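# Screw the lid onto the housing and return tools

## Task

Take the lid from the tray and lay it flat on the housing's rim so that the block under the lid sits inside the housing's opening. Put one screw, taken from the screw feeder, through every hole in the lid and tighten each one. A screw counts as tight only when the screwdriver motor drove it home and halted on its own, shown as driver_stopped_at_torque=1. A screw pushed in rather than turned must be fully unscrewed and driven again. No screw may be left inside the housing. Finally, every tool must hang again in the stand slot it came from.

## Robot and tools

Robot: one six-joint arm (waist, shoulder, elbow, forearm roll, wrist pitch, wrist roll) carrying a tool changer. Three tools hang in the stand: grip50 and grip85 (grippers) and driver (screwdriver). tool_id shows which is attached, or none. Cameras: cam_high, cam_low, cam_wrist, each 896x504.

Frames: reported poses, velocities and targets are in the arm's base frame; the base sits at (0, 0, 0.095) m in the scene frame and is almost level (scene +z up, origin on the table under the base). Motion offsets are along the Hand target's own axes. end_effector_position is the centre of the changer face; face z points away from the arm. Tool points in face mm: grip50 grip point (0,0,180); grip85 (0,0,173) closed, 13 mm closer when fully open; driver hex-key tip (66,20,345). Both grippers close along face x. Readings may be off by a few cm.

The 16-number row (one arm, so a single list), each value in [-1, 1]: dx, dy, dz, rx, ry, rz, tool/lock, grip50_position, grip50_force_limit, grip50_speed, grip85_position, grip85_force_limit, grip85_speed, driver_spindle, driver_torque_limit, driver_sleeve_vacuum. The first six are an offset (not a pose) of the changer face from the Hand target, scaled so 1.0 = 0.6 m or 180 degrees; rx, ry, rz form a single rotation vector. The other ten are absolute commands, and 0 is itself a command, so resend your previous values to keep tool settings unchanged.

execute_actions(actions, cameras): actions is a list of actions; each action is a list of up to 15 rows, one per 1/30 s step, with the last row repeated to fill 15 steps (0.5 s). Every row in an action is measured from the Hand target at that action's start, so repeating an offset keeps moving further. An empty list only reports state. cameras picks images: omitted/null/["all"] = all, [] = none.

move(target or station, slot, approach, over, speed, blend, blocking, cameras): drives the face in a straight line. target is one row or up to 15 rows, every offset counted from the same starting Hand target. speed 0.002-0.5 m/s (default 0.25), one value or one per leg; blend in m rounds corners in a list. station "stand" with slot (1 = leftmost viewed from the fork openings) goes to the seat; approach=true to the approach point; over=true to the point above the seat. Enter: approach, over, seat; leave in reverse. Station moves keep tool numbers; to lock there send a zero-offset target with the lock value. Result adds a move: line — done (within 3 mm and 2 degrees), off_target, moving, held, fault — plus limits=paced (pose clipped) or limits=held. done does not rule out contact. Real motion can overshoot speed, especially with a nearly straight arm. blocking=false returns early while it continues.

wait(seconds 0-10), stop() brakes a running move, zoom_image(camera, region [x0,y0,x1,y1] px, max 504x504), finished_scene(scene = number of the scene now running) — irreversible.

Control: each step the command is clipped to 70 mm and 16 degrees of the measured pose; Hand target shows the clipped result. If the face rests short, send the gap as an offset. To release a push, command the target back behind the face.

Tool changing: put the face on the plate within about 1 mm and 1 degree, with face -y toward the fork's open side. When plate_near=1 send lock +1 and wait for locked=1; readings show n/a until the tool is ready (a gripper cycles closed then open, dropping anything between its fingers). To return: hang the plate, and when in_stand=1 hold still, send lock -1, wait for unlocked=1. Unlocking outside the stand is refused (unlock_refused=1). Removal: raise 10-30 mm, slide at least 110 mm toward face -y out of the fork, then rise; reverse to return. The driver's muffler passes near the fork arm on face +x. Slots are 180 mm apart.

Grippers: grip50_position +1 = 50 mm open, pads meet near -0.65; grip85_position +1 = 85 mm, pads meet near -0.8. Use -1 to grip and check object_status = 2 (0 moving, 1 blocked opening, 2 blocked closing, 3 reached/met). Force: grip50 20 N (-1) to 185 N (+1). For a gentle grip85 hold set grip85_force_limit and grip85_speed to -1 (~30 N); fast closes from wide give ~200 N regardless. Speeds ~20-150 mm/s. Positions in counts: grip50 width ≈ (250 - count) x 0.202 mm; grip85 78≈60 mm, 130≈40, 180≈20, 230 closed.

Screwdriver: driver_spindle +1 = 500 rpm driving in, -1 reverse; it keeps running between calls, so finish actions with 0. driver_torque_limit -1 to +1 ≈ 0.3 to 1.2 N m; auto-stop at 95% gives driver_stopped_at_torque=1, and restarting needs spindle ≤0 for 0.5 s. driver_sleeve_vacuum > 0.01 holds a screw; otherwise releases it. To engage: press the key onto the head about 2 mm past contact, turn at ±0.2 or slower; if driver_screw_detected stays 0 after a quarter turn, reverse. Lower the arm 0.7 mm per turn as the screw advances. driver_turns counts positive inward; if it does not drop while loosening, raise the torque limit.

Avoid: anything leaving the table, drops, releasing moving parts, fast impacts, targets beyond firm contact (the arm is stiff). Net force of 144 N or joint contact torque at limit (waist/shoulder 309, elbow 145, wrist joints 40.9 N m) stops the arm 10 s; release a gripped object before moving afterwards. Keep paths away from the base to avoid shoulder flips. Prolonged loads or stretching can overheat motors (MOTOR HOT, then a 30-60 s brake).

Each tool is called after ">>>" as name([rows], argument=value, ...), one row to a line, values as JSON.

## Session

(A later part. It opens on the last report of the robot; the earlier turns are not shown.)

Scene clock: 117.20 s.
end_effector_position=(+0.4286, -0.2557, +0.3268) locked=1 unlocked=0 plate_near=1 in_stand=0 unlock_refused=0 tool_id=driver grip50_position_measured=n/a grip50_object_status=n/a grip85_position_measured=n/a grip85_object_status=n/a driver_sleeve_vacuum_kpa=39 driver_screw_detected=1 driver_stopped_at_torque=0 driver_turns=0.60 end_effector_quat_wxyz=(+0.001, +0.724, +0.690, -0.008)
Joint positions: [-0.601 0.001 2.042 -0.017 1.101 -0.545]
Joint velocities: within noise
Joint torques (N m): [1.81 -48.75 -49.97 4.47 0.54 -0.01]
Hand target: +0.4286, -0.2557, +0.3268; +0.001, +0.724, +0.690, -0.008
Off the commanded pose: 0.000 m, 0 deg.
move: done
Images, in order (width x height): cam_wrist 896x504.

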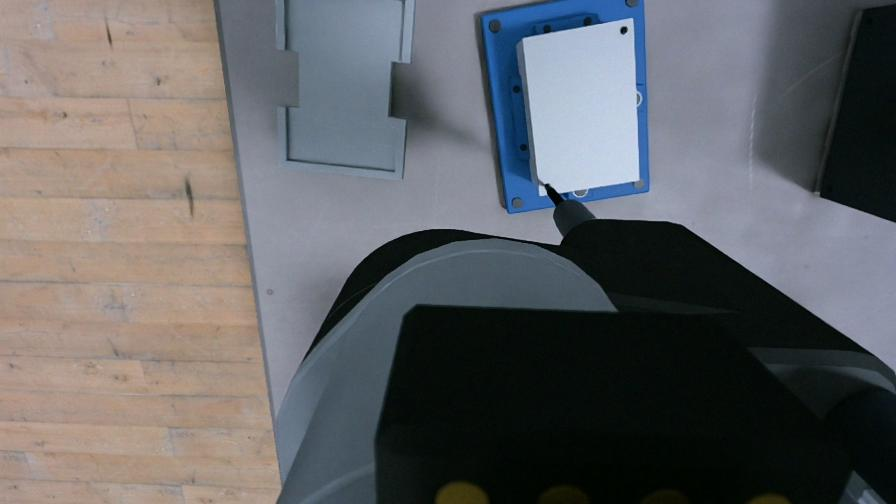

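>>> move(target=[0, 0, 0.01, 0, 0, 0, 0, 1, 1, 1, 1, -0.1, -1, 0, 0, 1], speed=0.03, cameras=["cam_wrist"])

>>> zoom_image(camera="cam_wrist", region=[530, 170, 570, 210])

Scene clock: 118.23 s.
end_effector_position=(+0.4285, -0.2557, +0.3208) locked=1 unlocked=0 plate_near=1 in_stand=0 unlock_refused=0 tool_id=driver grip50_position_measured=n/a grip50_object_status=n/a grip85_position_measured=n/a grip85_object_status=n/a driver_sleeve_vacuum_kpa=39 driver_screw_detected=1 driver_stopped_at_torque=0 driver_turns=0.60 end_effector_quat_wxyz=(+0.001, +0.724, +0.690, -0.008)
Joint positions: [-0.601 0.006 2.049 -0.018 1.088 -0.545]
Joint velocities: within noise
Joint torques (N m): [1.82 -48.95 -50.01 4.45 0.56 -0.06]
Hand target: +0.4285, -0.2557, +0.3208; +0.001, +0.724, +0.690, -0.008
Off the commanded pose: 0.000 m, 0 deg.
move: done
Images, in order (width x height): cam_wrist 896x504.

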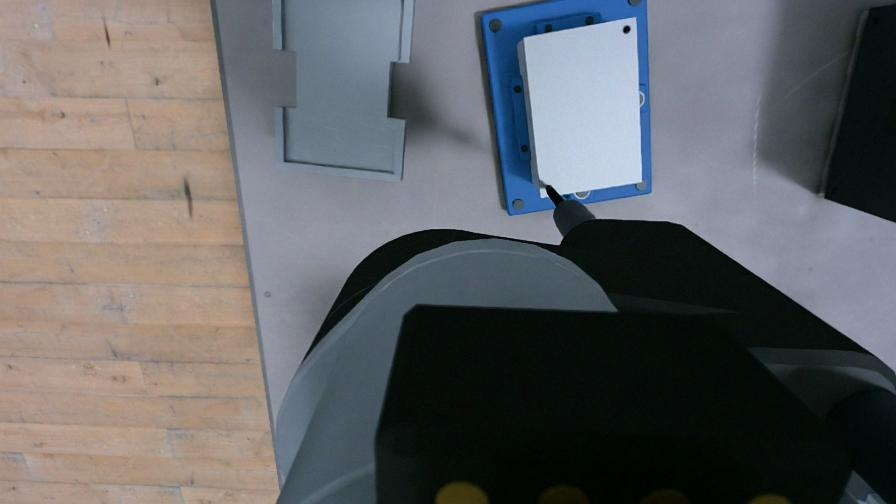

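Scaled by 12.600 from the camera's 896x504 image, which has a finer 1280x720 frame.

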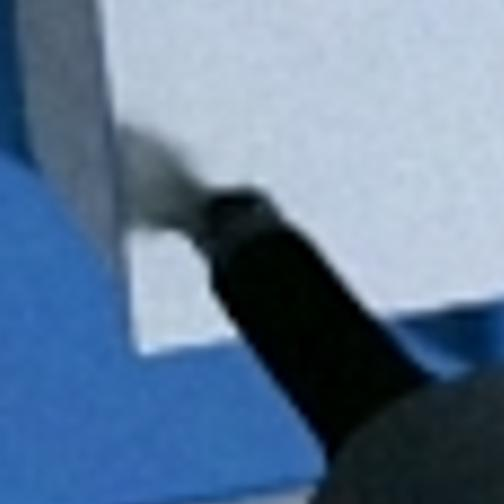

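>>> execute_actions([
  [[0,0,0.00167,0,0,0,0,1,1,1,1,-0.1,-1,0,0,1]],
  [[0,0,0.00083,0,0,0,0,1,1,1,1,-0.1,-1,0,0,1]],
], cameras=[])

>>> execute_actions([
  [[0,0,0.00083,0,0,0,0,1,1,1,1,-0.1,-1,0,0,1]],
], cameras=["cam_wrist"])

>>> zoom_image(camera="cam_wrist", region=[530, 170, 570, 210])

Scene clock: 119.60 s.
end_effector_position=(+0.4285, -0.2557, +0.3193) locked=1 unlocked=0 plate_near=1 in_stand=0 unlock_refused=0 tool_id=driver grip50_position_measured=n/a grip50_object_status=n/a grip85_position_measured=n/a grip85_object_status=n/a driver_sleeve_vacuum_kpa=39 driver_screw_detected=1 driver_stopped_at_torque=0 driver_turns=0.60 end_effector_quat_wxyz=(+0.001, +0.724, +0.690, -0.008)
Joint positions: [-0.601 0.007 2.051 -0.018 1.085 -0.545]
Joint velocities: within noise
Joint torques (N m): [1.64 -48.88 -49.61 4.42 0.48 0.04]
Hand target: +0.4285, -0.2557, +0.3193; +0.001, +0.724, +0.690, -0.008
Off the commanded pose: 0.000 m, 0 deg.
Step readings (end_effector_position):
0: (+0.4285, -0.2557, +0.3208)
1: (+0.4285, -0.2557, +0.3208)
2: (+0.4285, -0.2558, +0.3203)
4: (+0.4285, -0.2557, +0.3199)
8: (+0.4285, -0.2557, +0.3198)
15: (+0.4285, -0.2557, +0.3198)
16: (+0.4285, -0.2557, +0.3198)
17: (+0.4285, -0.2558, +0.3196)
19: (+0.4285, -0.2557, +0.3194)
23: (+0.4285, -0.2557, +0.3193)
30: (+0.4285, -0.2557, +0.3193)
No camera images: "cameras" was empty.

Scene clock: 120.30 s.
end_effector_position=(+0.4285, -0.2558, +0.3188) locked=1 unlocked=0 plate_near=1 in_stand=0 unlock_refused=0 tool_id=driver grip50_position_measured=n/a grip50_object_status=n/a grip85_position_measured=n/a grip85_object_status=n/a driver_sleeve_vacuum_kpa=37 driver_screw_detected=1 driver_stopped_at_torque=0 driver_turns=0.60 end_effector_quat_wxyz=(+0.001, +0.724, +0.690, -0.008)
Joint positions: [-0.601 0.008 2.051 -0.018 1.084 -0.545]
Joint velocities: within noise
Joint torques (N m): [2.05 -48.88 -49.82 4.36 0.44 -0.07]
Hand target: +0.4285, -0.2558, +0.3188; +0.001, +0.724, +0.690, -0.008
Off the commanded pose: 0.000 m, 0 deg.
Step readings (end_effector_position):
0: (+0.4285, -0.2557, +0.3193)
1: (+0.4285, -0.2557, +0.3193)
2: (+0.4285, -0.2558, +0.3191)
4: (+0.4285, -0.2557, +0.3189)
8: (+0.4285, -0.2558, +0.3188)
15: (+0.4285, -0.2558, +0.3188)
Images, in order (width x height): cam_wrist 896x504.

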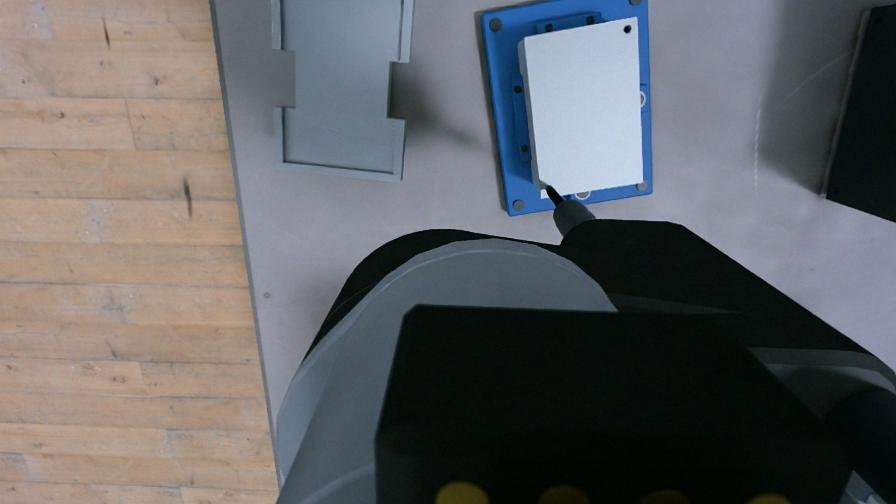

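Scaled by 12.600 from the camera's 896x504 image, which has a finer 1280x720 frame.

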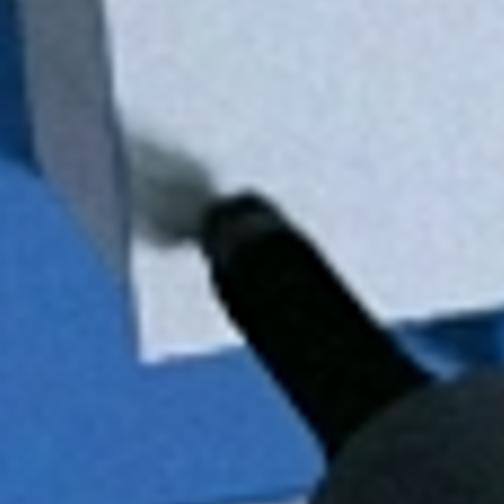

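>>> execute_actions([
  [[0,0,0.00083,0,0,0,0,1,1,1,1,-0.1,-1,0,0,1]],
], cameras=[])

>>> execute_actions([
  [[0,0,0.00083,0,0,0,0,1,1,1,1,-0.1,-1,0,0,1]],
], cameras=[])

>>> execute_actions([
  [[0,0,0.00083,0,0,0,0,1,1,1,1,-0.1,-1,0,0,1]],
], cameras=["cam_wrist"])

>>> zoom_image(camera="cam_wrist", region=[530, 170, 570, 210])

Scene clock: 121.17 s.
end_effector_position=(+0.4285, -0.2558, +0.3183) locked=1 unlocked=0 plate_near=1 in_stand=0 unlock_refused=0 tool_id=driver grip50_position_measured=n/a grip50_object_status=n/a grip85_position_measured=n/a grip85_object_status=n/a driver_sleeve_vacuum_kpa=36 driver_screw_detected=1 driver_stopped_at_torque=0 driver_turns=0.60 end_effector_quat_wxyz=(+0.001, +0.724, +0.690, -0.008)
Joint positions: [-0.601 0.008 2.052 -0.018 1.083 -0.545]
Joint velocities: within noise
Joint torques (N m): [1.6 -49.02 -49.84 4.32 0.45 0.01]
Hand target: +0.4285, -0.2558, +0.3183; +0.001, +0.724, +0.690, -0.008
Off the commanded pose: 0.000 m, 0 deg.
Step readings (end_effector_position):
0: (+0.4285, -0.2558, +0.3188)
1: (+0.4285, -0.2558, +0.3188)
2: (+0.4285, -0.2558, +0.3186)
4: (+0.4285, -0.2558, +0.3184)
8: (+0.4285, -0.2558, +0.3183)
15: (+0.4285, -0.2558, +0.3183)
No camera images: "cameras" was empty.

Scene clock: 121.87 s.
end_effector_position=(+0.4285, -0.2558, +0.3178) locked=1 unlocked=0 plate_near=1 in_stand=0 unlock_refused=0 tool_id=driver grip50_position_measured=n/a grip50_object_status=n/a grip85_position_measured=n/a grip85_object_status=n/a driver_sleeve_vacuum_kpa=36 driver_screw_detected=1 driver_stopped_at_torque=0 driver_turns=0.60 end_effector_quat_wxyz=(+0.001, +0.724, +0.690, -0.008)
Joint positions: [-0.601 0.008 2.053 -0.018 1.082 -0.545]
Joint velocities: within noise
Joint torques (N m): [1.83 -49.2 -49.86 4.39 0.47 -0.02]
Hand target: +0.4285, -0.2558, +0.3178; +0.001, +0.724, +0.690, -0.008
Off the commanded pose: 0.000 m, 0 deg.
Step readings (end_effector_position):
0: (+0.4285, -0.2558, +0.3183)
1: (+0.4285, -0.2558, +0.3183)
2: (+0.4285, -0.2558, +0.3181)
4: (+0.4285, -0.2558, +0.3179)
8: (+0.4285, -0.2558, +0.3178)
15: (+0.4285, -0.2558, +0.3178)
No camera images: "cameras" was empty.

Scene clock: 122.57 s.
end_effector_position=(+0.4285, -0.2558, +0.3173) locked=1 unlocked=0 plate_near=1 in_stand=0 unlock_refused=0 tool_id=driver grip50_position_measured=n/a grip50_object_status=n/a grip85_position_measured=n/a grip85_object_status=n/a driver_sleeve_vacuum_kpa=36 driver_screw_detected=1 driver_stopped_at_torque=0 driver_turns=0.60 end_effector_quat_wxyz=(+0.001, +0.724, +0.690, -0.008)
Joint positions: [-0.601 0.009 2.053 -0.018 1.081 -0.545]
Joint velocities: within noise
Joint torques (N m): [1.99 -49.11 -49.84 4.32 0.47 -0.04]
Hand target: +0.4285, -0.2558, +0.3173; +0.001, +0.724, +0.690, -0.008
Off the commanded pose: 0.000 m, 0 deg.
Step readings (end_effector_position):
0: (+0.4285, -0.2558, +0.3178)
1: (+0.4285, -0.2558, +0.3178)
2: (+0.4285, -0.2558, +0.3176)
4: (+0.4285, -0.2558, +0.3174)
8: (+0.4285, -0.2558, +0.3173)
15: (+0.4285, -0.2558, +0.3173)
Images, in order (width x height): cam_wrist 896x504.

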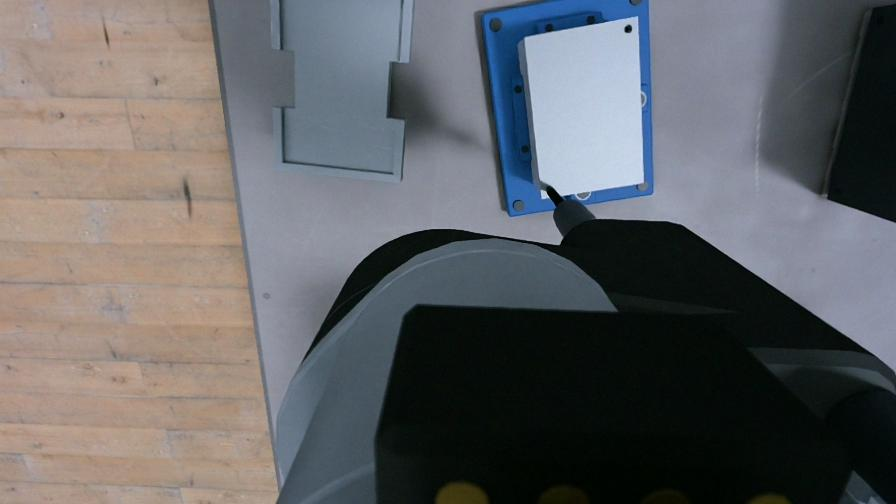

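Scaled by 12.600 from the camera's 896x504 image, which has a finer 1280x720 frame.

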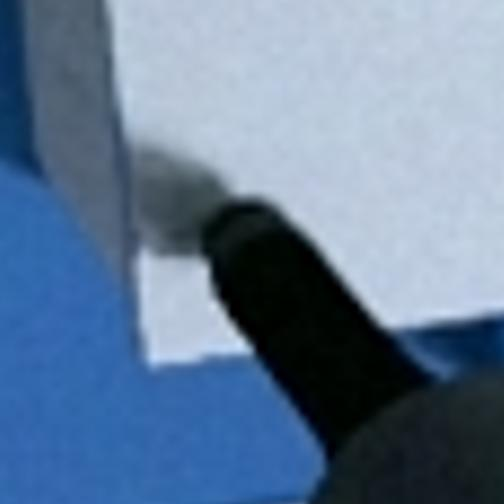

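>>> zoom_image(camera="cam_wrist", region=[538, 178, 562, 202])

Scaled by 21.000 from the camera's 896x504 image, which has a finer 1280x720 frame.

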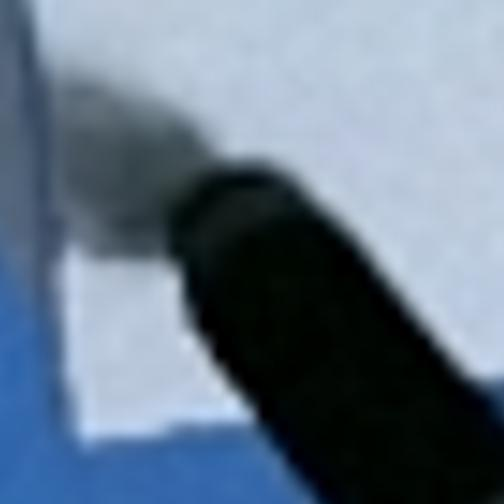

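>>> execute_actions([
  [[0.0004,-0.00032,0,0,0,0,0,1,1,1,1,-0.1,-1,0,0,1]],
], cameras=["cam_wrist"])

>>> zoom_image(camera="cam_wrist", region=[538, 178, 562, 202])

Scene clock: 124.07 s.
end_effector_position=(+0.4283, -0.2555, +0.3173) locked=1 unlocked=0 plate_near=1 in_stand=0 unlock_refused=0 tool_id=driver grip50_position_measured=n/a grip50_object_status=n/a grip85_position_measured=n/a grip85_object_status=n/a driver_sleeve_vacuum_kpa=37 driver_screw_detected=1 driver_stopped_at_torque=0 driver_turns=0.60 end_effector_quat_wxyz=(+0.001, +0.724, +0.690, -0.008)
Joint positions: [-0.601 0.008 2.054 -0.018 1.081 -0.544]
Joint velocities: within noise
Joint torques (N m): [1.73 -49.08 -49.73 4.36 0.5 -0.03]
Hand target: +0.4283, -0.2555, +0.3173; +0.001, +0.724, +0.690, -0.008
Off the commanded pose: 0.000 m, 0 deg.
Step readings (end_effector_position):
0: (+0.4285, -0.2558, +0.3173)
1: (+0.4285, -0.2558, +0.3173)
2: (+0.4284, -0.2557, +0.3173)
4: (+0.4283, -0.2557, +0.3172)
8: (+0.4283, -0.2556, +0.3172)
15: (+0.4283, -0.2556, +0.3173)
Images, in order (width x height): cam_wrist 896x504.

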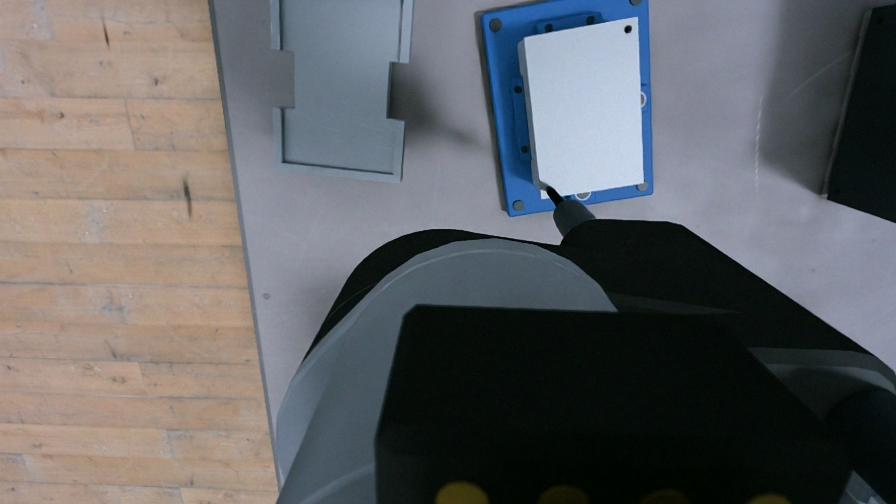

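Scaled by 21.000 from the camera's 896x504 image, which has a finer 1280x720 frame.

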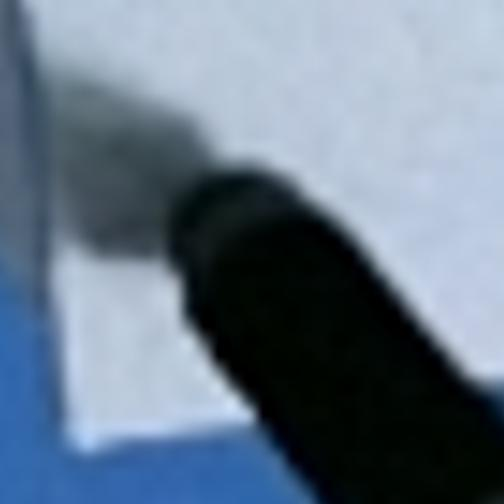

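>>> execute_actions([
  [[0.0003,-0.0002,0.00083,0,0,0,0,1,1,1,1,-0.1,-1,0,0,1]],
], cameras=[])

>>> execute_actions([
  [[0,0,0.00083,0,0,0,0,1,1,1,1,-0.1,-1,0,0,1]],
], cameras=[])

>>> execute_actions([
  [[0,0,0.00083,0,0,0,0,1,1,1,1,-0.1,-1,0,0,1]],
], cameras=["cam_wrist"])

>>> zoom_image(camera="cam_wrist", region=[538, 178, 562, 202])

Scene clock: 124.97 s.
end_effector_position=(+0.4282, -0.2553, +0.3169) locked=1 unlocked=0 plate_near=1 in_stand=0 unlock_refused=0 tool_id=driver grip50_position_measured=n/a grip50_object_status=n/a grip85_position_measured=n/a grip85_object_status=n/a driver_sleeve_vacuum_kpa=38 driver_screw_detected=1 driver_stopped_at_torque=0 driver_turns=0.60 end_effector_quat_wxyz=(+0.001, +0.724, +0.690, -0.008)
Joint positions: [-0.601 0.008 2.055 -0.018 1.08 -0.544]
Joint velocities: within noise
Joint torques (N m): [1.66 -48.86 -49.58 4.41 0.55 0.01]
Hand target: +0.4282, -0.2553, +0.3168; +0.001, +0.724, +0.690, -0.008
Off the commanded pose: 0.000 m, 0 deg.
Step readings (end_effector_position):
0: (+0.4283, -0.2555, +0.3173)
1: (+0.4283, -0.2555, +0.3173)
2: (+0.4282, -0.2554, +0.3172)
4: (+0.4282, -0.2553, +0.3169)
8: (+0.4282, -0.2553, +0.3169)
15: (+0.4282, -0.2553, +0.3169)
No camera images: "cameras" was empty.

Scene clock: 125.67 s.
end_effector_position=(+0.4282, -0.2553, +0.3163) locked=1 unlocked=0 plate_near=1 in_stand=0 unlock_refused=0 tool_id=driver grip50_position_measured=n/a grip50_object_status=n/a grip85_position_measured=n/a grip85_object_status=n/a driver_sleeve_vacuum_kpa=38 driver_screw_detected=1 driver_stopped_at_torque=0 driver_turns=0.60 end_effector_quat_wxyz=(+0.001, +0.724, +0.690, -0.008)
Joint positions: [-0.601 0.009 2.055 -0.018 1.079 -0.544]
Joint velocities: within noise
Joint torques (N m): [1.98 -49.57 -49.52 4.39 0.57 -0.06]
Hand target: +0.4282, -0.2553, +0.3163; +0.001, +0.724, +0.690, -0.008
Off the commanded pose: 0.000 m, 0 deg.
Step readings (end_effector_position):
0: (+0.4282, -0.2553, +0.3169)
1: (+0.4282, -0.2553, +0.3168)
2: (+0.4282, -0.2553, +0.3167)
4: (+0.4282, -0.2553, +0.3164)
8: (+0.4282, -0.2553, +0.3163)
15: (+0.4282, -0.2553, +0.3163)
No camera images: "cameras" was empty.

Scene clock: 126.37 s.
end_effector_position=(+0.4282, -0.2553, +0.3158) locked=1 unlocked=0 plate_near=1 in_stand=0 unlock_refused=0 tool_id=driver grip50_position_measured=n/a grip50_object_status=n/a grip85_position_measured=n/a grip85_object_status=n/a driver_sleeve_vacuum_kpa=38 driver_screw_detected=1 driver_stopped_at_torque=0 driver_turns=0.60 end_effector_quat_wxyz=(+0.001, +0.724, +0.690, -0.008)
Joint positions: [-0.601 0.009 2.056 -0.018 1.078 -0.544]
Joint velocities: within noise
Joint torques (N m): [1.7 -49.18 -49.45 4.36 0.58 0.06]
Hand target: +0.4282, -0.2554, +0.3158; +0.001, +0.724, +0.690, -0.008
Off the commanded pose: 0.000 m, 0 deg.
Step readings (end_effector_position):
0: (+0.4282, -0.2553, +0.3163)
1: (+0.4282, -0.2553, +0.3163)
2: (+0.4282, -0.2553, +0.3161)
4: (+0.4282, -0.2553, +0.3159)
8: (+0.4282, -0.2553, +0.3158)
15: (+0.4282, -0.2553, +0.3158)
Images, in order (width x height): cam_wrist 896x504.

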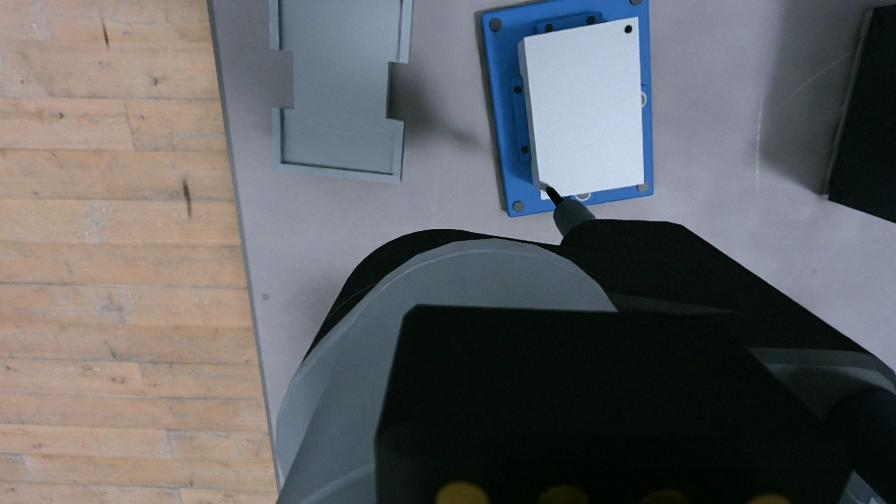

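Scaled by 21.000 from the camera's 896x504 image, which has a finer 1280x720 frame.

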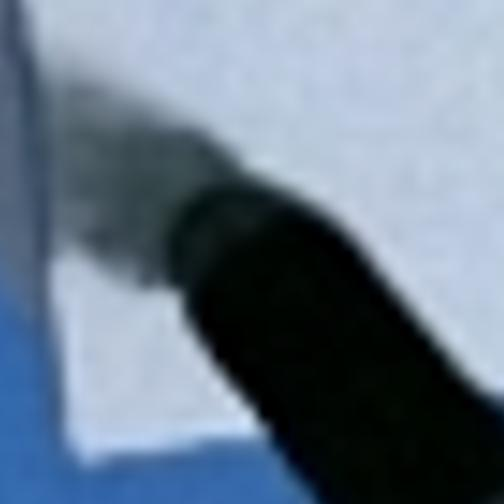

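>>> execute_actions([
  [[0.0001,0,0.00083,0,0,0,0,1,1,1,1,-0.1,-1,0,0,1]],
], cameras=[])

>>> execute_actions([
  [[0,0,0.00083,0,0,0,0,1,1,1,1,-0.1,-1,0,0,1]],
], cameras=[])

>>> execute_actions([
  [[0,0,0.00083,0,0,0,0,1,1,1,1,-0.1,-1,0,0,1]],
], cameras=["cam_wrist"])

>>> zoom_image(camera="cam_wrist", region=[538, 178, 562, 202])

Scene clock: 127.27 s.
end_effector_position=(+0.4282, -0.2553, +0.3153) locked=1 unlocked=0 plate_near=1 in_stand=0 unlock_refused=0 tool_id=driver grip50_position_measured=n/a grip50_object_status=n/a grip85_position_measured=n/a grip85_object_status=n/a driver_sleeve_vacuum_kpa=38 driver_screw_detected=1 driver_stopped_at_torque=0 driver_turns=0.60 end_effector_quat_wxyz=(+0.001, +0.724, +0.690, -0.008)
Joint positions: [-0.601 0.01 2.056 -0.018 1.077 -0.544]
Joint velocities: within noise
Joint torques (N m): [1.96 -49.07 -49.55 4.33 0.54 -0.06]
Hand target: +0.4282, -0.2553, +0.3153; +0.001, +0.724, +0.690, -0.008
Off the commanded pose: 0.000 m, 0 deg.
Step readings (end_effector_position):
0: (+0.4282, -0.2553, +0.3158)
1: (+0.4282, -0.2553, +0.3158)
2: (+0.4282, -0.2553, +0.3157)
4: (+0.4282, -0.2553, +0.3154)
8: (+0.4282, -0.2553, +0.3153)
15: (+0.4282, -0.2553, +0.3153)
No camera images: "cameras" was empty.

Scene clock: 127.97 s.
end_effector_position=(+0.4282, -0.2553, +0.3148) locked=1 unlocked=0 plate_near=1 in_stand=0 unlock_refused=0 tool_id=driver grip50_position_measured=n/a grip50_object_status=n/a grip85_position_measured=n/a grip85_object_status=n/a driver_sleeve_vacuum_kpa=38 driver_screw_detected=1 driver_stopped_at_torque=0 driver_turns=0.60 end_effector_quat_wxyz=(+0.001, +0.724, +0.690, -0.008)
Joint positions: [-0.601 0.01 2.057 -0.018 1.076 -0.544]
Joint velocities: within noise
Joint torques (N m): [1.63 -48.84 -49.57 4.35 0.57 0]
Hand target: +0.4282, -0.2553, +0.3148; +0.001, +0.724, +0.690, -0.008
Off the commanded pose: 0.000 m, 0 deg.
Step readings (end_effector_position):
0: (+0.4282, -0.2553, +0.3153)
1: (+0.4282, -0.2553, +0.3153)
2: (+0.4282, -0.2553, +0.3151)
4: (+0.4282, -0.2553, +0.3149)
8: (+0.4282, -0.2553, +0.3148)
15: (+0.4282, -0.2553, +0.3148)
No camera images: "cameras" was empty.

Scene clock: 128.67 s.
end_effector_position=(+0.4282, -0.2553, +0.3143) locked=1 unlocked=0 plate_near=1 in_stand=0 unlock_refused=0 tool_id=driver grip50_position_measured=n/a grip50_object_status=n/a grip85_position_measured=n/a grip85_object_status=n/a driver_sleeve_vacuum_kpa=38 driver_screw_detected=1 driver_stopped_at_torque=0 driver_turns=0.60 end_effector_quat_wxyz=(+0.001, +0.724, +0.690, -0.008)
Joint positions: [-0.601 0.011 2.057 -0.018 1.075 -0.544]
Joint velocities: within noise
Joint torques (N m): [1.52 -49.05 -49.58 4.4 0.55 -0.07]
Hand target: +0.4282, -0.2553, +0.3143; +0.001, +0.724, +0.690, -0.008
Off the commanded pose: 0.000 m, 0 deg.
Step readings (end_effector_position):
0: (+0.4282, -0.2553, +0.3148)
1: (+0.4282, -0.2553, +0.3148)
2: (+0.4282, -0.2553, +0.3147)
4: (+0.4282, -0.2553, +0.3144)
8: (+0.4282, -0.2553, +0.3143)
15: (+0.4282, -0.2553, +0.3143)
Images, in order (width x height): cam_wrist 896x504.

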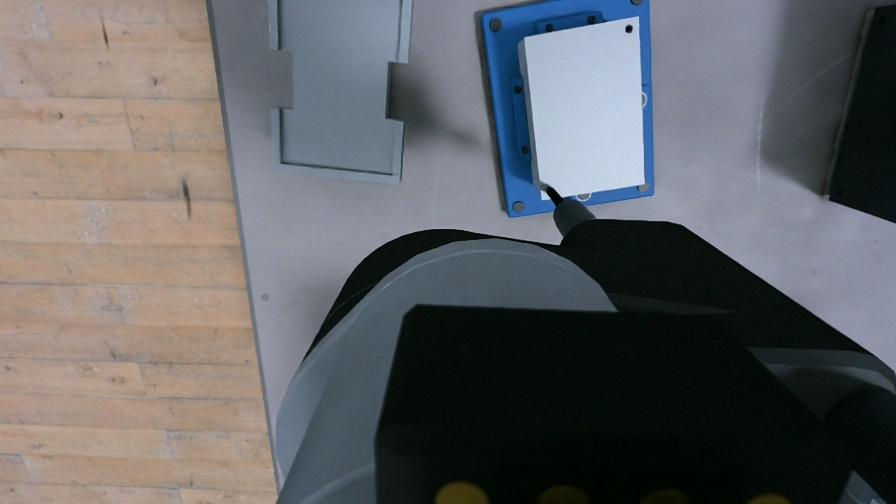

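Scaled by 21.000 from the camera's 896x504 image, which has a finer 1280x720 frame.

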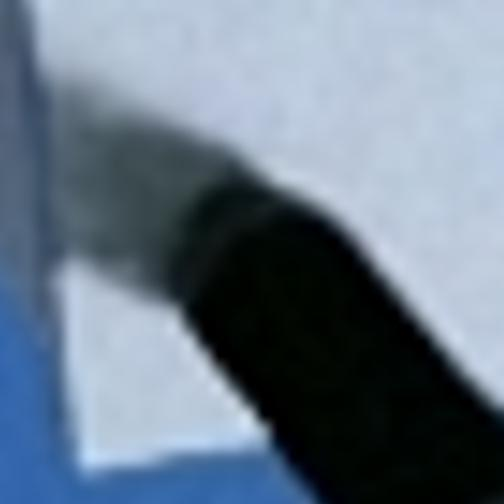

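>>> execute_actions([
  [[0,0,0.00083,0,0,0,0,1,1,1,1,-0.1,-1,0,0,1]],
], cameras=[])

>>> execute_actions([
  [[0,0,0.00083,0,0,0,0,1,1,1,1,-0.1,-1,0,0,1]],
], cameras=["cam_wrist"])

>>> zoom_image(camera="cam_wrist", region=[538, 178, 562, 202])

Scene clock: 129.47 s.
end_effector_position=(+0.4282, -0.2553, +0.3138) locked=1 unlocked=0 plate_near=1 in_stand=0 unlock_refused=0 tool_id=driver grip50_position_measured=n/a grip50_object_status=n/a grip85_position_measured=n/a grip85_object_status=n/a driver_sleeve_vacuum_kpa=36 driver_screw_detected=1 driver_stopped_at_torque=0 driver_turns=0.60 end_effector_quat_wxyz=(+0.001, +0.724, +0.690, -0.008)
Joint positions: [-0.601 0.011 2.058 -0.018 1.074 -0.544]
Joint velocities: within noise
Joint torques (N m): [1.15 -47.43 -47.82 3.85 0.54 -0.05]
Hand target: +0.4282, -0.2553, +0.3138; +0.001, +0.724, +0.690, -0.008
Off the commanded pose: 0.000 m, 0 deg.
Step readings (end_effector_position):
0: (+0.4282, -0.2553, +0.3143)
1: (+0.4282, -0.2553, +0.3143)
2: (+0.4282, -0.2553, +0.3141)
4: (+0.4282, -0.2553, +0.3139)
8: (+0.4282, -0.2553, +0.3139)
15: (+0.4282, -0.2553, +0.3138)
No camera images: "cameras" was empty.

Scene clock: 130.17 s.
end_effector_position=(+0.4282, -0.2553, +0.3133) locked=1 unlocked=0 plate_near=1 in_stand=0 unlock_refused=0 tool_id=driver grip50_position_measured=n/a grip50_object_status=n/a grip85_position_measured=n/a grip85_object_status=n/a driver_sleeve_vacuum_kpa=37 driver_screw_detected=1 driver_stopped_at_torque=0 driver_turns=0.60 end_effector_quat_wxyz=(+0.001, +0.724, +0.690, -0.008)
Joint positions: [-0.601 0.011 2.059 -0.018 1.073 -0.544]
Joint velocities: within noise
Joint torques (N m): [1.44 -47.75 -47.62 3.76 0.56 -0.03]
Hand target: +0.4282, -0.2553, +0.3133; +0.001, +0.724, +0.690, -0.008
Off the commanded pose: 0.000 m, 0 deg.
Step readings (end_effector_position):
0: (+0.4282, -0.2553, +0.3138)
1: (+0.4282, -0.2553, +0.3138)
2: (+0.4282, -0.2553, +0.3136)
4: (+0.4282, -0.2553, +0.3134)
8: (+0.4282, -0.2553, +0.3133)
15: (+0.4282, -0.2553, +0.3133)
Images, in order (width x height): cam_wrist 896x504.

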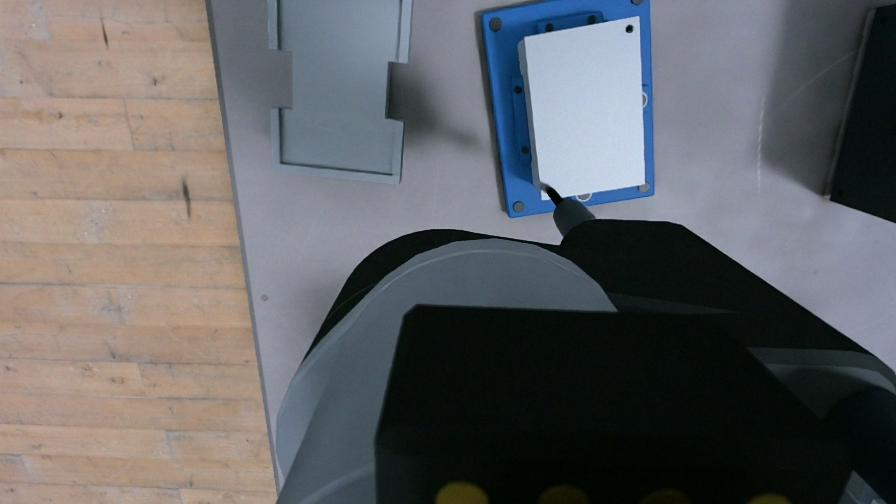

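Scaled by 21.000 from the camera's 896x504 image, which has a finer 1280x720 frame.

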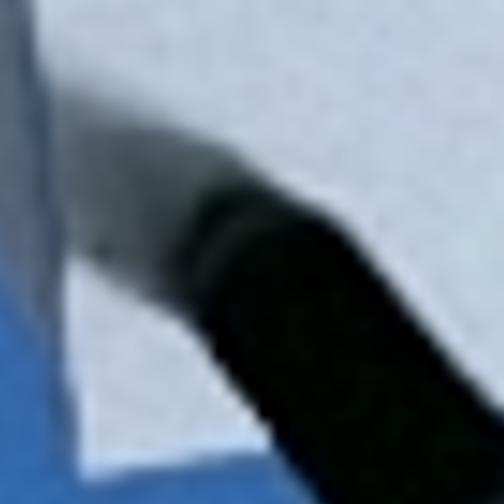

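>>> execute_actions([
  [[0,0,0.00083,0,0,0,0,1,1,1,1,-0.1,-1,0,0,1]],
  [[0,0,0.0003,0,0,0,0,1,1,1,1,-0.1,-1,0.1,0,1],[0,0,0.0003,0,0,0,0,1,1,1,1,-0.1,-1,0.1,0,1]],
  [[0,0,0.0003,0,0,0,0,1,1,1,1,-0.1,-1,0.1,0,1],[0,0,0.0003,0,0,0,0,1,1,1,1,-0.1,-1,0.1,0,1]],
  [[0,0,0,0,0,0,0,1,1,1,1,-0.1,-1,0,0,1]],
], cameras=[])

Scene clock: 132.73 s.
end_effector_position=(+0.4282, -0.2553, +0.3125) locked=1 unlocked=0 plate_near=1 in_stand=0 unlock_refused=0 tool_id=driver grip50_position_measured=n/a grip50_object_status=n/a grip85_position_measured=n/a grip85_object_status=n/a driver_sleeve_vacuum_kpa=39 driver_screw_detected=1 driver_stopped_at_torque=0 driver_turns=1.42 end_effector_quat_wxyz=(+0.001, +0.724, +0.690, -0.008)
Joint positions: [-0.601 0.012 2.06 -0.018 1.072 -0.544]
Joint velocities: within noise
Joint torques (N m): [1.32 -47.67 -47.49 3.43 0.66 -0.08]
Hand target: +0.4282, -0.2553, +0.3125; +0.001, +0.724, +0.690, -0.008
Off the commanded pose: 0.000 m, 0 deg.
Step readings (end_effector_position):
0: (+0.4282, -0.2553, +0.3133)
1: (+0.4282, -0.2553, +0.3133)
2: (+0.4282, -0.2553, +0.3131)
4: (+0.4282, -0.2553, +0.3129)
8: (+0.4282, -0.2553, +0.3128)
15: (+0.4282, -0.2553, +0.3128)
16: (+0.4282, -0.2553, +0.3128)
17: (+0.4282, -0.2553, +0.3128)
19: (+0.4282, -0.2553, +0.3127)
23: (+0.4282, -0.2553, +0.3127)
30: (+0.4282, -0.2553, +0.3127)
31: (+0.4282, -0.2553, +0.3127)
32: (+0.4282, -0.2553, +0.3126)
34: (+0.4282, -0.2553, +0.3125)
38: (+0.4281, -0.2553, +0.3125)
45: (+0.4281, -0.2553, +0.3125)
46: (+0.4281, -0.2553, +0.3125)
47: (+0.4281, -0.2553, +0.3125)
49: (+0.4282, -0.2553, +0.3125)
53: (+0.4282, -0.2553, +0.3125)
60: (+0.4282, -0.2553, +0.3125)
No camera images: "cameras" was empty.

>>> move(target=[0, 0, 0.005, 0, 0, 0, 0, 1, 1, 1, 1, -0.1, -1, 0.34, 0, 1], speed=0.002, cameras=[])

>>> execute_actions([
  [[0,0,0,0,0,0,0,1,1,1,1,-0.1,-1,0,0,1]],
], cameras=[])

Scene clock: 136.07 s.
end_effector_position=(+0.4281, -0.2554, +0.3095) locked=1 unlocked=0 plate_near=1 in_stand=0 unlock_refused=0 tool_id=driver grip50_position_measured=n/a grip50_object_status=n/a grip85_position_measured=n/a grip85_object_status=n/a driver_sleeve_vacuum_kpa=39 driver_screw_detected=1 driver_stopped_at_torque=0 driver_turns=6.13 end_effector_quat_wxyz=(+0.001, +0.724, +0.690, -0.008)
Joint positions: [-0.601 0.015 2.063 -0.018 1.066 -0.544]
Joint velocities: within noise
Joint torques (N m): [1.43 -47.38 -47.03 3.51 0.83 -0.04]
Hand target: +0.4281, -0.2554, +0.3095; +0.001, +0.724, +0.690, -0.008
Off the commanded pose: 0.000 m, 0 deg.
move: done
No camera images: "cameras" was empty.

Scene clock: 136.77 s.
end_effector_position=(+0.4281, -0.2554, +0.3095) locked=1 unlocked=0 plate_near=1 in_stand=0 unlock_refused=0 tool_id=driver grip50_position_measured=n/a grip50_object_status=n/a grip85_position_measured=n/a grip85_object_status=n/a driver_sleeve_vacuum_kpa=39 driver_screw_detected=1 driver_stopped_at_torque=0 driver_turns=6.14 end_effector_quat_wxyz=(+0.001, +0.724, +0.690, -0.008)
Joint positions: [-0.601 0.015 2.063 -0.018 1.066 -0.544]
Joint velocities: within noise
Joint torques (N m): [1.36 -47.3 -47.17 3.53 0.84 -0.08]
Hand target: +0.4281, -0.2554, +0.3095; +0.001, +0.724, +0.690, -0.008
Off the commanded pose: 0.000 m, 0 deg.
Step readings (end_effector_position):
0: (+0.4281, -0.2554, +0.3095)
1: (+0.4281, -0.2554, +0.3095)
2: (+0.4281, -0.2554, +0.3095)
4: (+0.4281, -0.2554, +0.3095)
8: (+0.4281, -0.2554, +0.3095)
15: (+0.4281, -0.2554, +0.3095)
No camera images: "cameras" was empty.

>>> wait(seconds=0, cameras=["cam_wrist"])

>>> zoom_image(camera="cam_wrist", region=[538, 178, 586, 226])

Scene clock: 136.90 s.
end_effector_position=(+0.4281, -0.2554, +0.3095) locked=1 unlocked=0 plate_near=1 in_stand=0 unlock_refused=0 tool_id=driver grip50_position_measured=n/a grip50_object_status=n/a grip85_position_measured=n/a grip85_object_status=n/a driver_sleeve_vacuum_kpa=39 driver_screw_detected=1 driver_stopped_at_torque=0 driver_turns=6.14 end_effector_quat_wxyz=(+0.001, +0.724, +0.690, -0.008)
Joint positions: [-0.601 0.015 2.063 -0.018 1.066 -0.544]
Joint velocities: within noise
Joint torques (N m): [1.39 -47.39 -47.27 3.56 0.83 -0.08]
Hand target: +0.4281, -0.2554, +0.3095; +0.001, +0.724, +0.690, -0.008
Tool commands: tool/lock=+0.0 tool/grip50_position=+1.0 tool/grip50_force_limit=+1.0 tool/grip50_speed=+1.0 tool/grip85_position=+1.0 tool/grip85_force_limit=-0.1 tool/grip85_speed=-1.0 tool/driver_spindle=+0.0 tool/driver_torque_limit=+0.0 tool/driver_sleeve_vacuum=+1.0
Off the commanded pose: 0.000 m, 0 deg.
Images, in order (width x height): cam_wrist 896x504.

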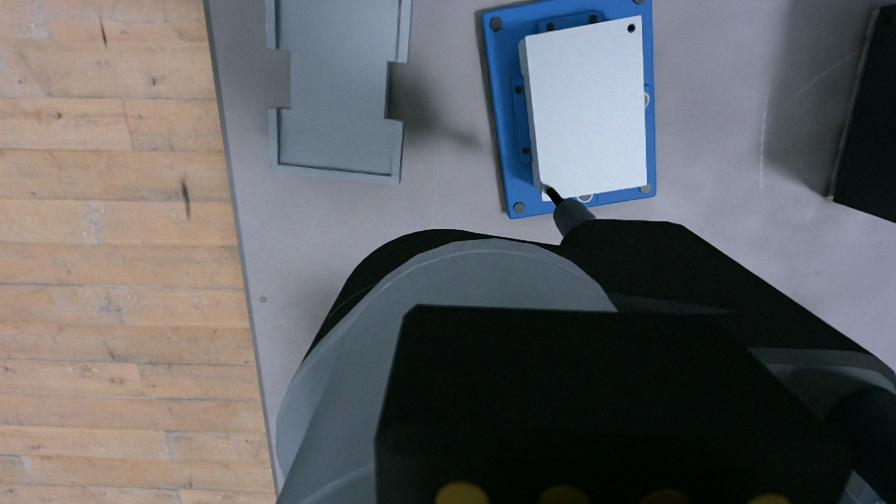

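Scaled by 10.500 from the camera's 896x504 image, which has a finer 1280x720 frame.

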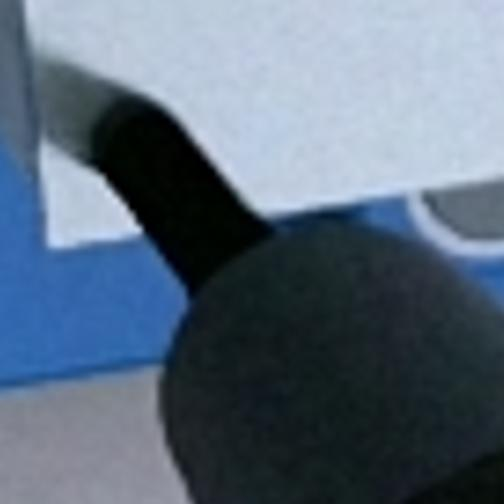

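>>> move(target=[0, 0, 0.005, 0, 0, 0, 0, 1, 1, 1, 1, -0.1, -1, 0.34, 0, 1], speed=0.002, cameras=[])

>>> execute_actions([
  [[0,0,0,0,0,0,0,1,1,1,1,-0.1,-1,0,0,1]],
], cameras=["cam_wrist"])

>>> zoom_image(camera="cam_wrist", region=[538, 178, 586, 226])

Scene clock: 139.87 s.
end_effector_position=(+0.4281, -0.2554, +0.3065) locked=1 unlocked=0 plate_near=1 in_stand=0 unlock_refused=0 tool_id=driver grip50_position_measured=n/a grip50_object_status=n/a grip85_position_measured=n/a grip85_object_status=n/a driver_sleeve_vacuum_kpa=40 driver_screw_detected=1 driver_stopped_at_torque=1 driver_turns=7.19 end_effector_quat_wxyz=(+0.001, +0.724, +0.690, -0.008)
Joint positions: [-0.601 0.017 2.067 -0.018 1.059 -0.544]
Joint velocities: within noise
Joint torques (N m): [0.75 -46.88 -46.25 3.22 0.85 -0.1]
Hand target: +0.4281, -0.2554, +0.3065; +0.001, +0.724, +0.690, -0.008
Off the commanded pose: 0.000 m, 0 deg.
move: done
No camera images: "cameras" was empty.

Scene clock: 140.57 s.
end_effector_position=(+0.4281, -0.2554, +0.3065) locked=1 unlocked=0 plate_near=1 in_stand=0 unlock_refused=0 tool_id=driver grip50_position_measured=n/a grip50_object_status=n/a grip85_position_measured=n/a grip85_object_status=n/a driver_sleeve_vacuum_kpa=40 driver_screw_detected=1 driver_stopped_at_torque=1 driver_turns=7.19 end_effector_quat_wxyz=(+0.001, +0.724, +0.690, -0.008)
Joint positions: [-0.601 0.017 2.067 -0.018 1.059 -0.544]
Joint velocities: within noise
Joint torques (N m): [1 -46.87 -46.35 3.19 0.8 -0.16]
Hand target: +0.4281, -0.2554, +0.3065; +0.001, +0.724, +0.690, -0.008
Off the commanded pose: 0.000 m, 0 deg.
Step readings (end_effector_position):
0: (+0.4281, -0.2554, +0.3065)
1: (+0.4281, -0.2554, +0.3065)
2: (+0.4281, -0.2554, +0.3065)
4: (+0.4281, -0.2554, +0.3065)
8: (+0.4281, -0.2554, +0.3065)
15: (+0.4281, -0.2554, +0.3065)
Images, in order (width x height): cam_wrist 896x504.

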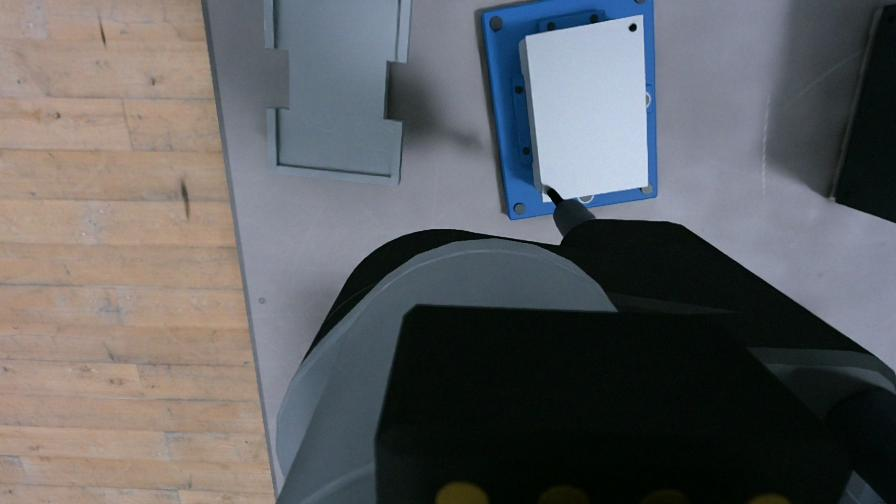

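Scaled by 10.500 from the camera's 896x504 image, which has a finer 1280x720 frame.

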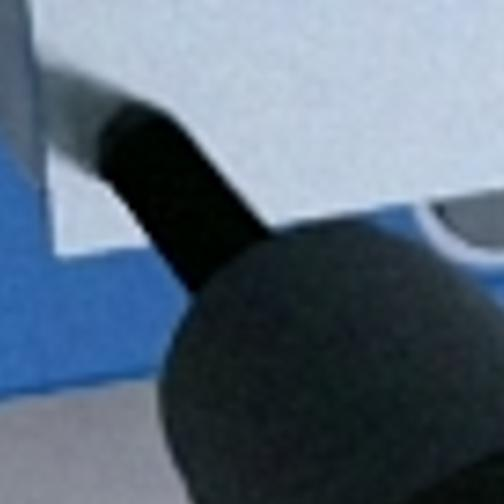

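>>> zoom_image(camera="cam_wrist", region=[540, 180, 564, 204])

Scaled by 21.000 from the camera's 896x504 image, which has a finer 1280x720 frame.

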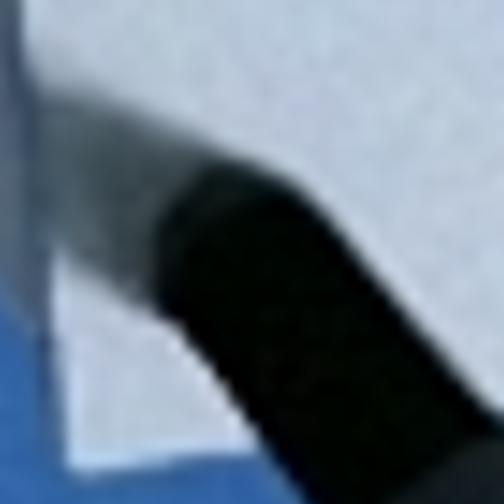

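>>> execute_actions([
  [[0,0,0,0,0,0,0,1,1,1,1,-0.1,-1,0,0,0]],
], cameras=[])

>>> move(target=[0, 0, -0.01, 0, 0, 0, 0, 1, 1, 1, 1, -0.1, -1, 0, 0, 0], speed=0.02, cameras=[])

>>> move(target=[0, 0, -0.09, 0, 0, 0, 0, 1, 1, 1, 1, -0.1, -1, 0, 0, 0], speed=0.1, cameras=["cam_wrist"])

>>> zoom_image(camera="cam_wrist", region=[510, 150, 570, 210])

Scene clock: 142.63 s.
end_effector_position=(+0.4281, -0.2554, +0.3065) locked=1 unlocked=0 plate_near=1 in_stand=0 unlock_refused=0 tool_id=driver grip50_position_measured=n/a grip50_object_status=n/a grip85_position_measured=n/a grip85_object_status=n/a driver_sleeve_vacuum_kpa=0 driver_screw_detected=0 driver_stopped_at_torque=1 driver_turns=7.19 end_effector_quat_wxyz=(+0.001, +0.724, +0.690, -0.008)
Joint positions: [-0.601 0.017 2.067 -0.018 1.059 -0.544]
Joint velocities: within noise
Joint torques (N m): [0.73 -47.33 -46.29 3.19 0.78 -0.11]
Hand target: +0.4281, -0.2554, +0.3065; +0.001, +0.724, +0.690, -0.008
Off the commanded pose: 0.000 m, 0 deg.
Step readings (end_effector_position):
0: (+0.4281, -0.2554, +0.3065)
1: (+0.4281, -0.2554, +0.3065)
2: (+0.4281, -0.2554, +0.3065)
4: (+0.4281, -0.2554, +0.3065)
8: (+0.4281, -0.2554, +0.3065)
15: (+0.4281, -0.2554, +0.3065)
No camera images: "cameras" was empty.

Scene clock: 143.33 s.
end_effector_position=(+0.4281, -0.2554, +0.3125) locked=1 unlocked=0 plate_near=1 in_stand=0 unlock_refused=0 tool_id=driver grip50_position_measured=n/a grip50_object_status=n/a grip85_position_measured=n/a grip85_object_status=n/a driver_sleeve_vacuum_kpa=0 driver_screw_detected=0 driver_stopped_at_torque=1 driver_turns=7.19 end_effector_quat_wxyz=(+0.001, +0.724, +0.690, -0.008)
Joint positions: [-0.601 0.012 2.06 -0.018 1.072 -0.544]
Joint velocities: within noise
Joint torques (N m): [1.72 -49.41 -49.45 4.35 0.59 0.01]
Hand target: +0.4282, -0.2553, +0.3125; +0.001, +0.724, +0.690, -0.008
Off the commanded pose: 0.000 m, 0 deg.
move: done
No camera images: "cameras" was empty.

Scene clock: 144.20 s.
end_effector_position=(+0.4287, -0.2547, +0.3664) locked=1 unlocked=0 plate_near=1 in_stand=0 unlock_refused=0 tool_id=driver grip50_position_measured=n/a grip50_object_status=n/a grip85_position_measured=n/a grip85_object_status=n/a driver_sleeve_vacuum_kpa=0 driver_screw_detected=0 driver_stopped_at_torque=1 driver_turns=7.19 end_effector_quat_wxyz=(+0.001, +0.724, +0.690, -0.008)
Joint positions: [-0.599 -0.029 1.994 -0.017 1.179 -0.545]
Joint velocities: within noise
Joint torques (N m): [1.7 -46.8 -51.87 4.67 0.41 0.01]
Hand target: +0.4287, -0.2547, +0.3665; +0.001, +0.724, +0.690, -0.008
Off the commanded pose: 0.000 m, 0 deg.
move: done
Images, in order (width x height): cam_wrist 896x504.

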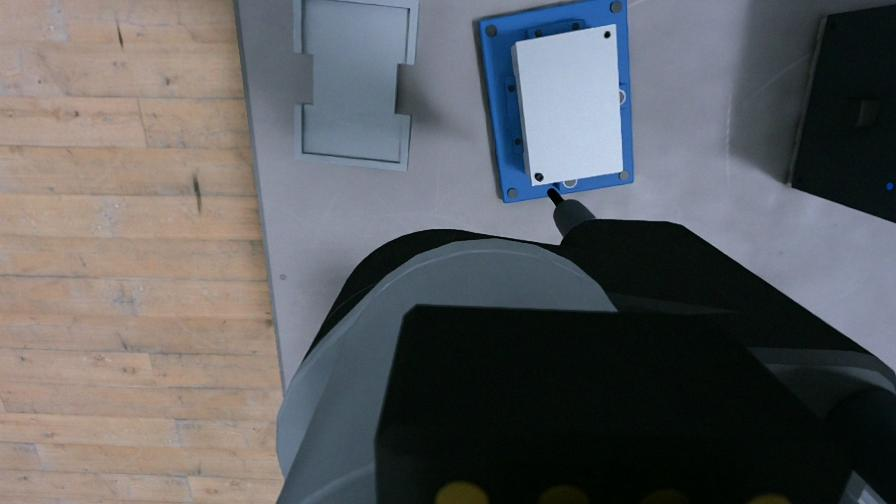

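Scaled by 8.400 from the camera's 896x504 image, which has a finer 1280x720 frame.

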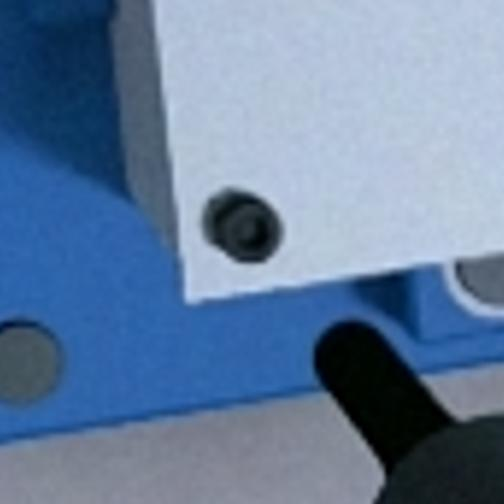

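>>> move(target=[0.45757, -0.11227, -0.17088, 0, 0, 0, 0, 1, 1, 1, 1, -0.1, -1, 0, 0, 0], speed=0.2, cameras=["cam_wrist"])

>>> zoom_image(camera="cam_wrist", region=[260, 190, 300, 230])

>>> zoom_image(camera="cam_wrist", region=[290, 84, 330, 124])

Scene clock: 146.53 s.
end_effector_position=(+0.3757, +0.0240, +0.4663) locked=1 unlocked=0 plate_near=1 in_stand=0 unlock_refused=0 tool_id=driver grip50_position_measured=n/a grip50_object_status=n/a grip85_position_measured=n/a grip85_object_status=n/a driver_sleeve_vacuum_kpa=0 driver_screw_detected=0 driver_stopped_at_torque=1 driver_turns=7.19 end_effector_quat_wxyz=(+0.001, +0.724, +0.690, -0.008)
Joint positions: [-0.022 -0.286 2.018 -0.012 1.42 0.028]
Joint velocities: within noise
Joint torques (N m): [0.61 -18.86 -56.35 4.94 0 0.01]
Hand target: +0.3757, +0.0240, +0.4663; +0.001, +0.724, +0.690, -0.008
Off the commanded pose: 0.000 m, 0 deg.
move: done
Images, in order (width x height): cam_wrist 896x504.

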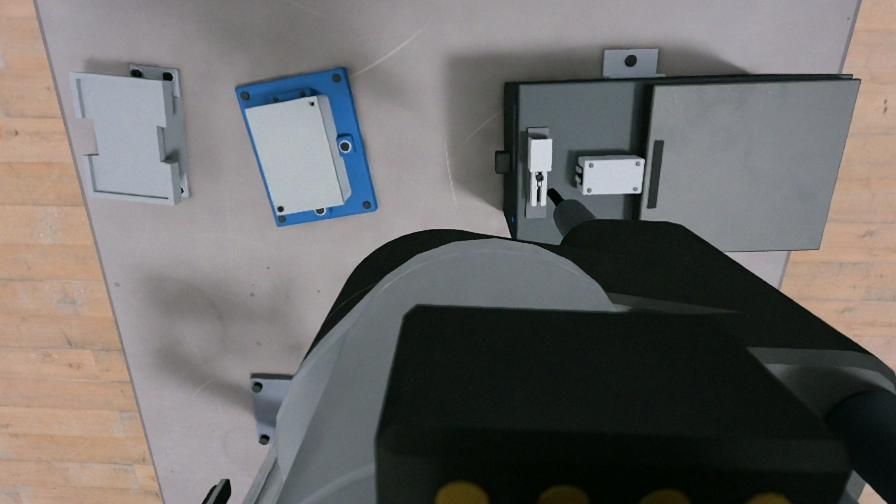

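Scaled by 12.600 from the camera's 896x504 image, which has a finer 1280x720 frame.

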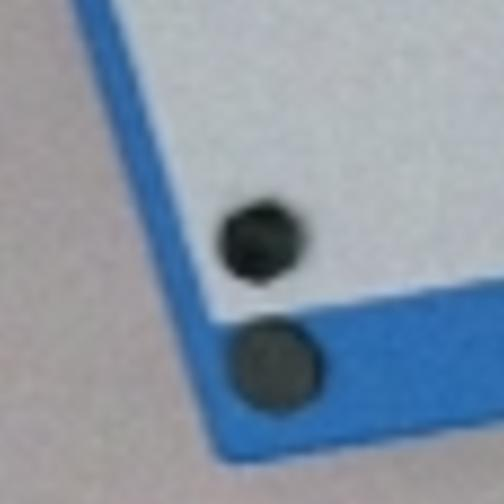

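Scaled by 12.600 from the camera's 896x504 image, which has a finer 1280x720 frame.

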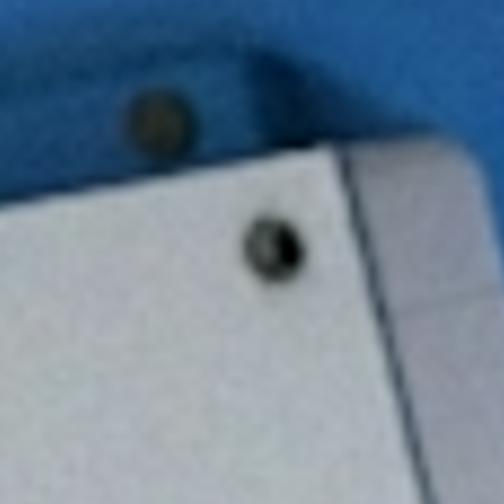

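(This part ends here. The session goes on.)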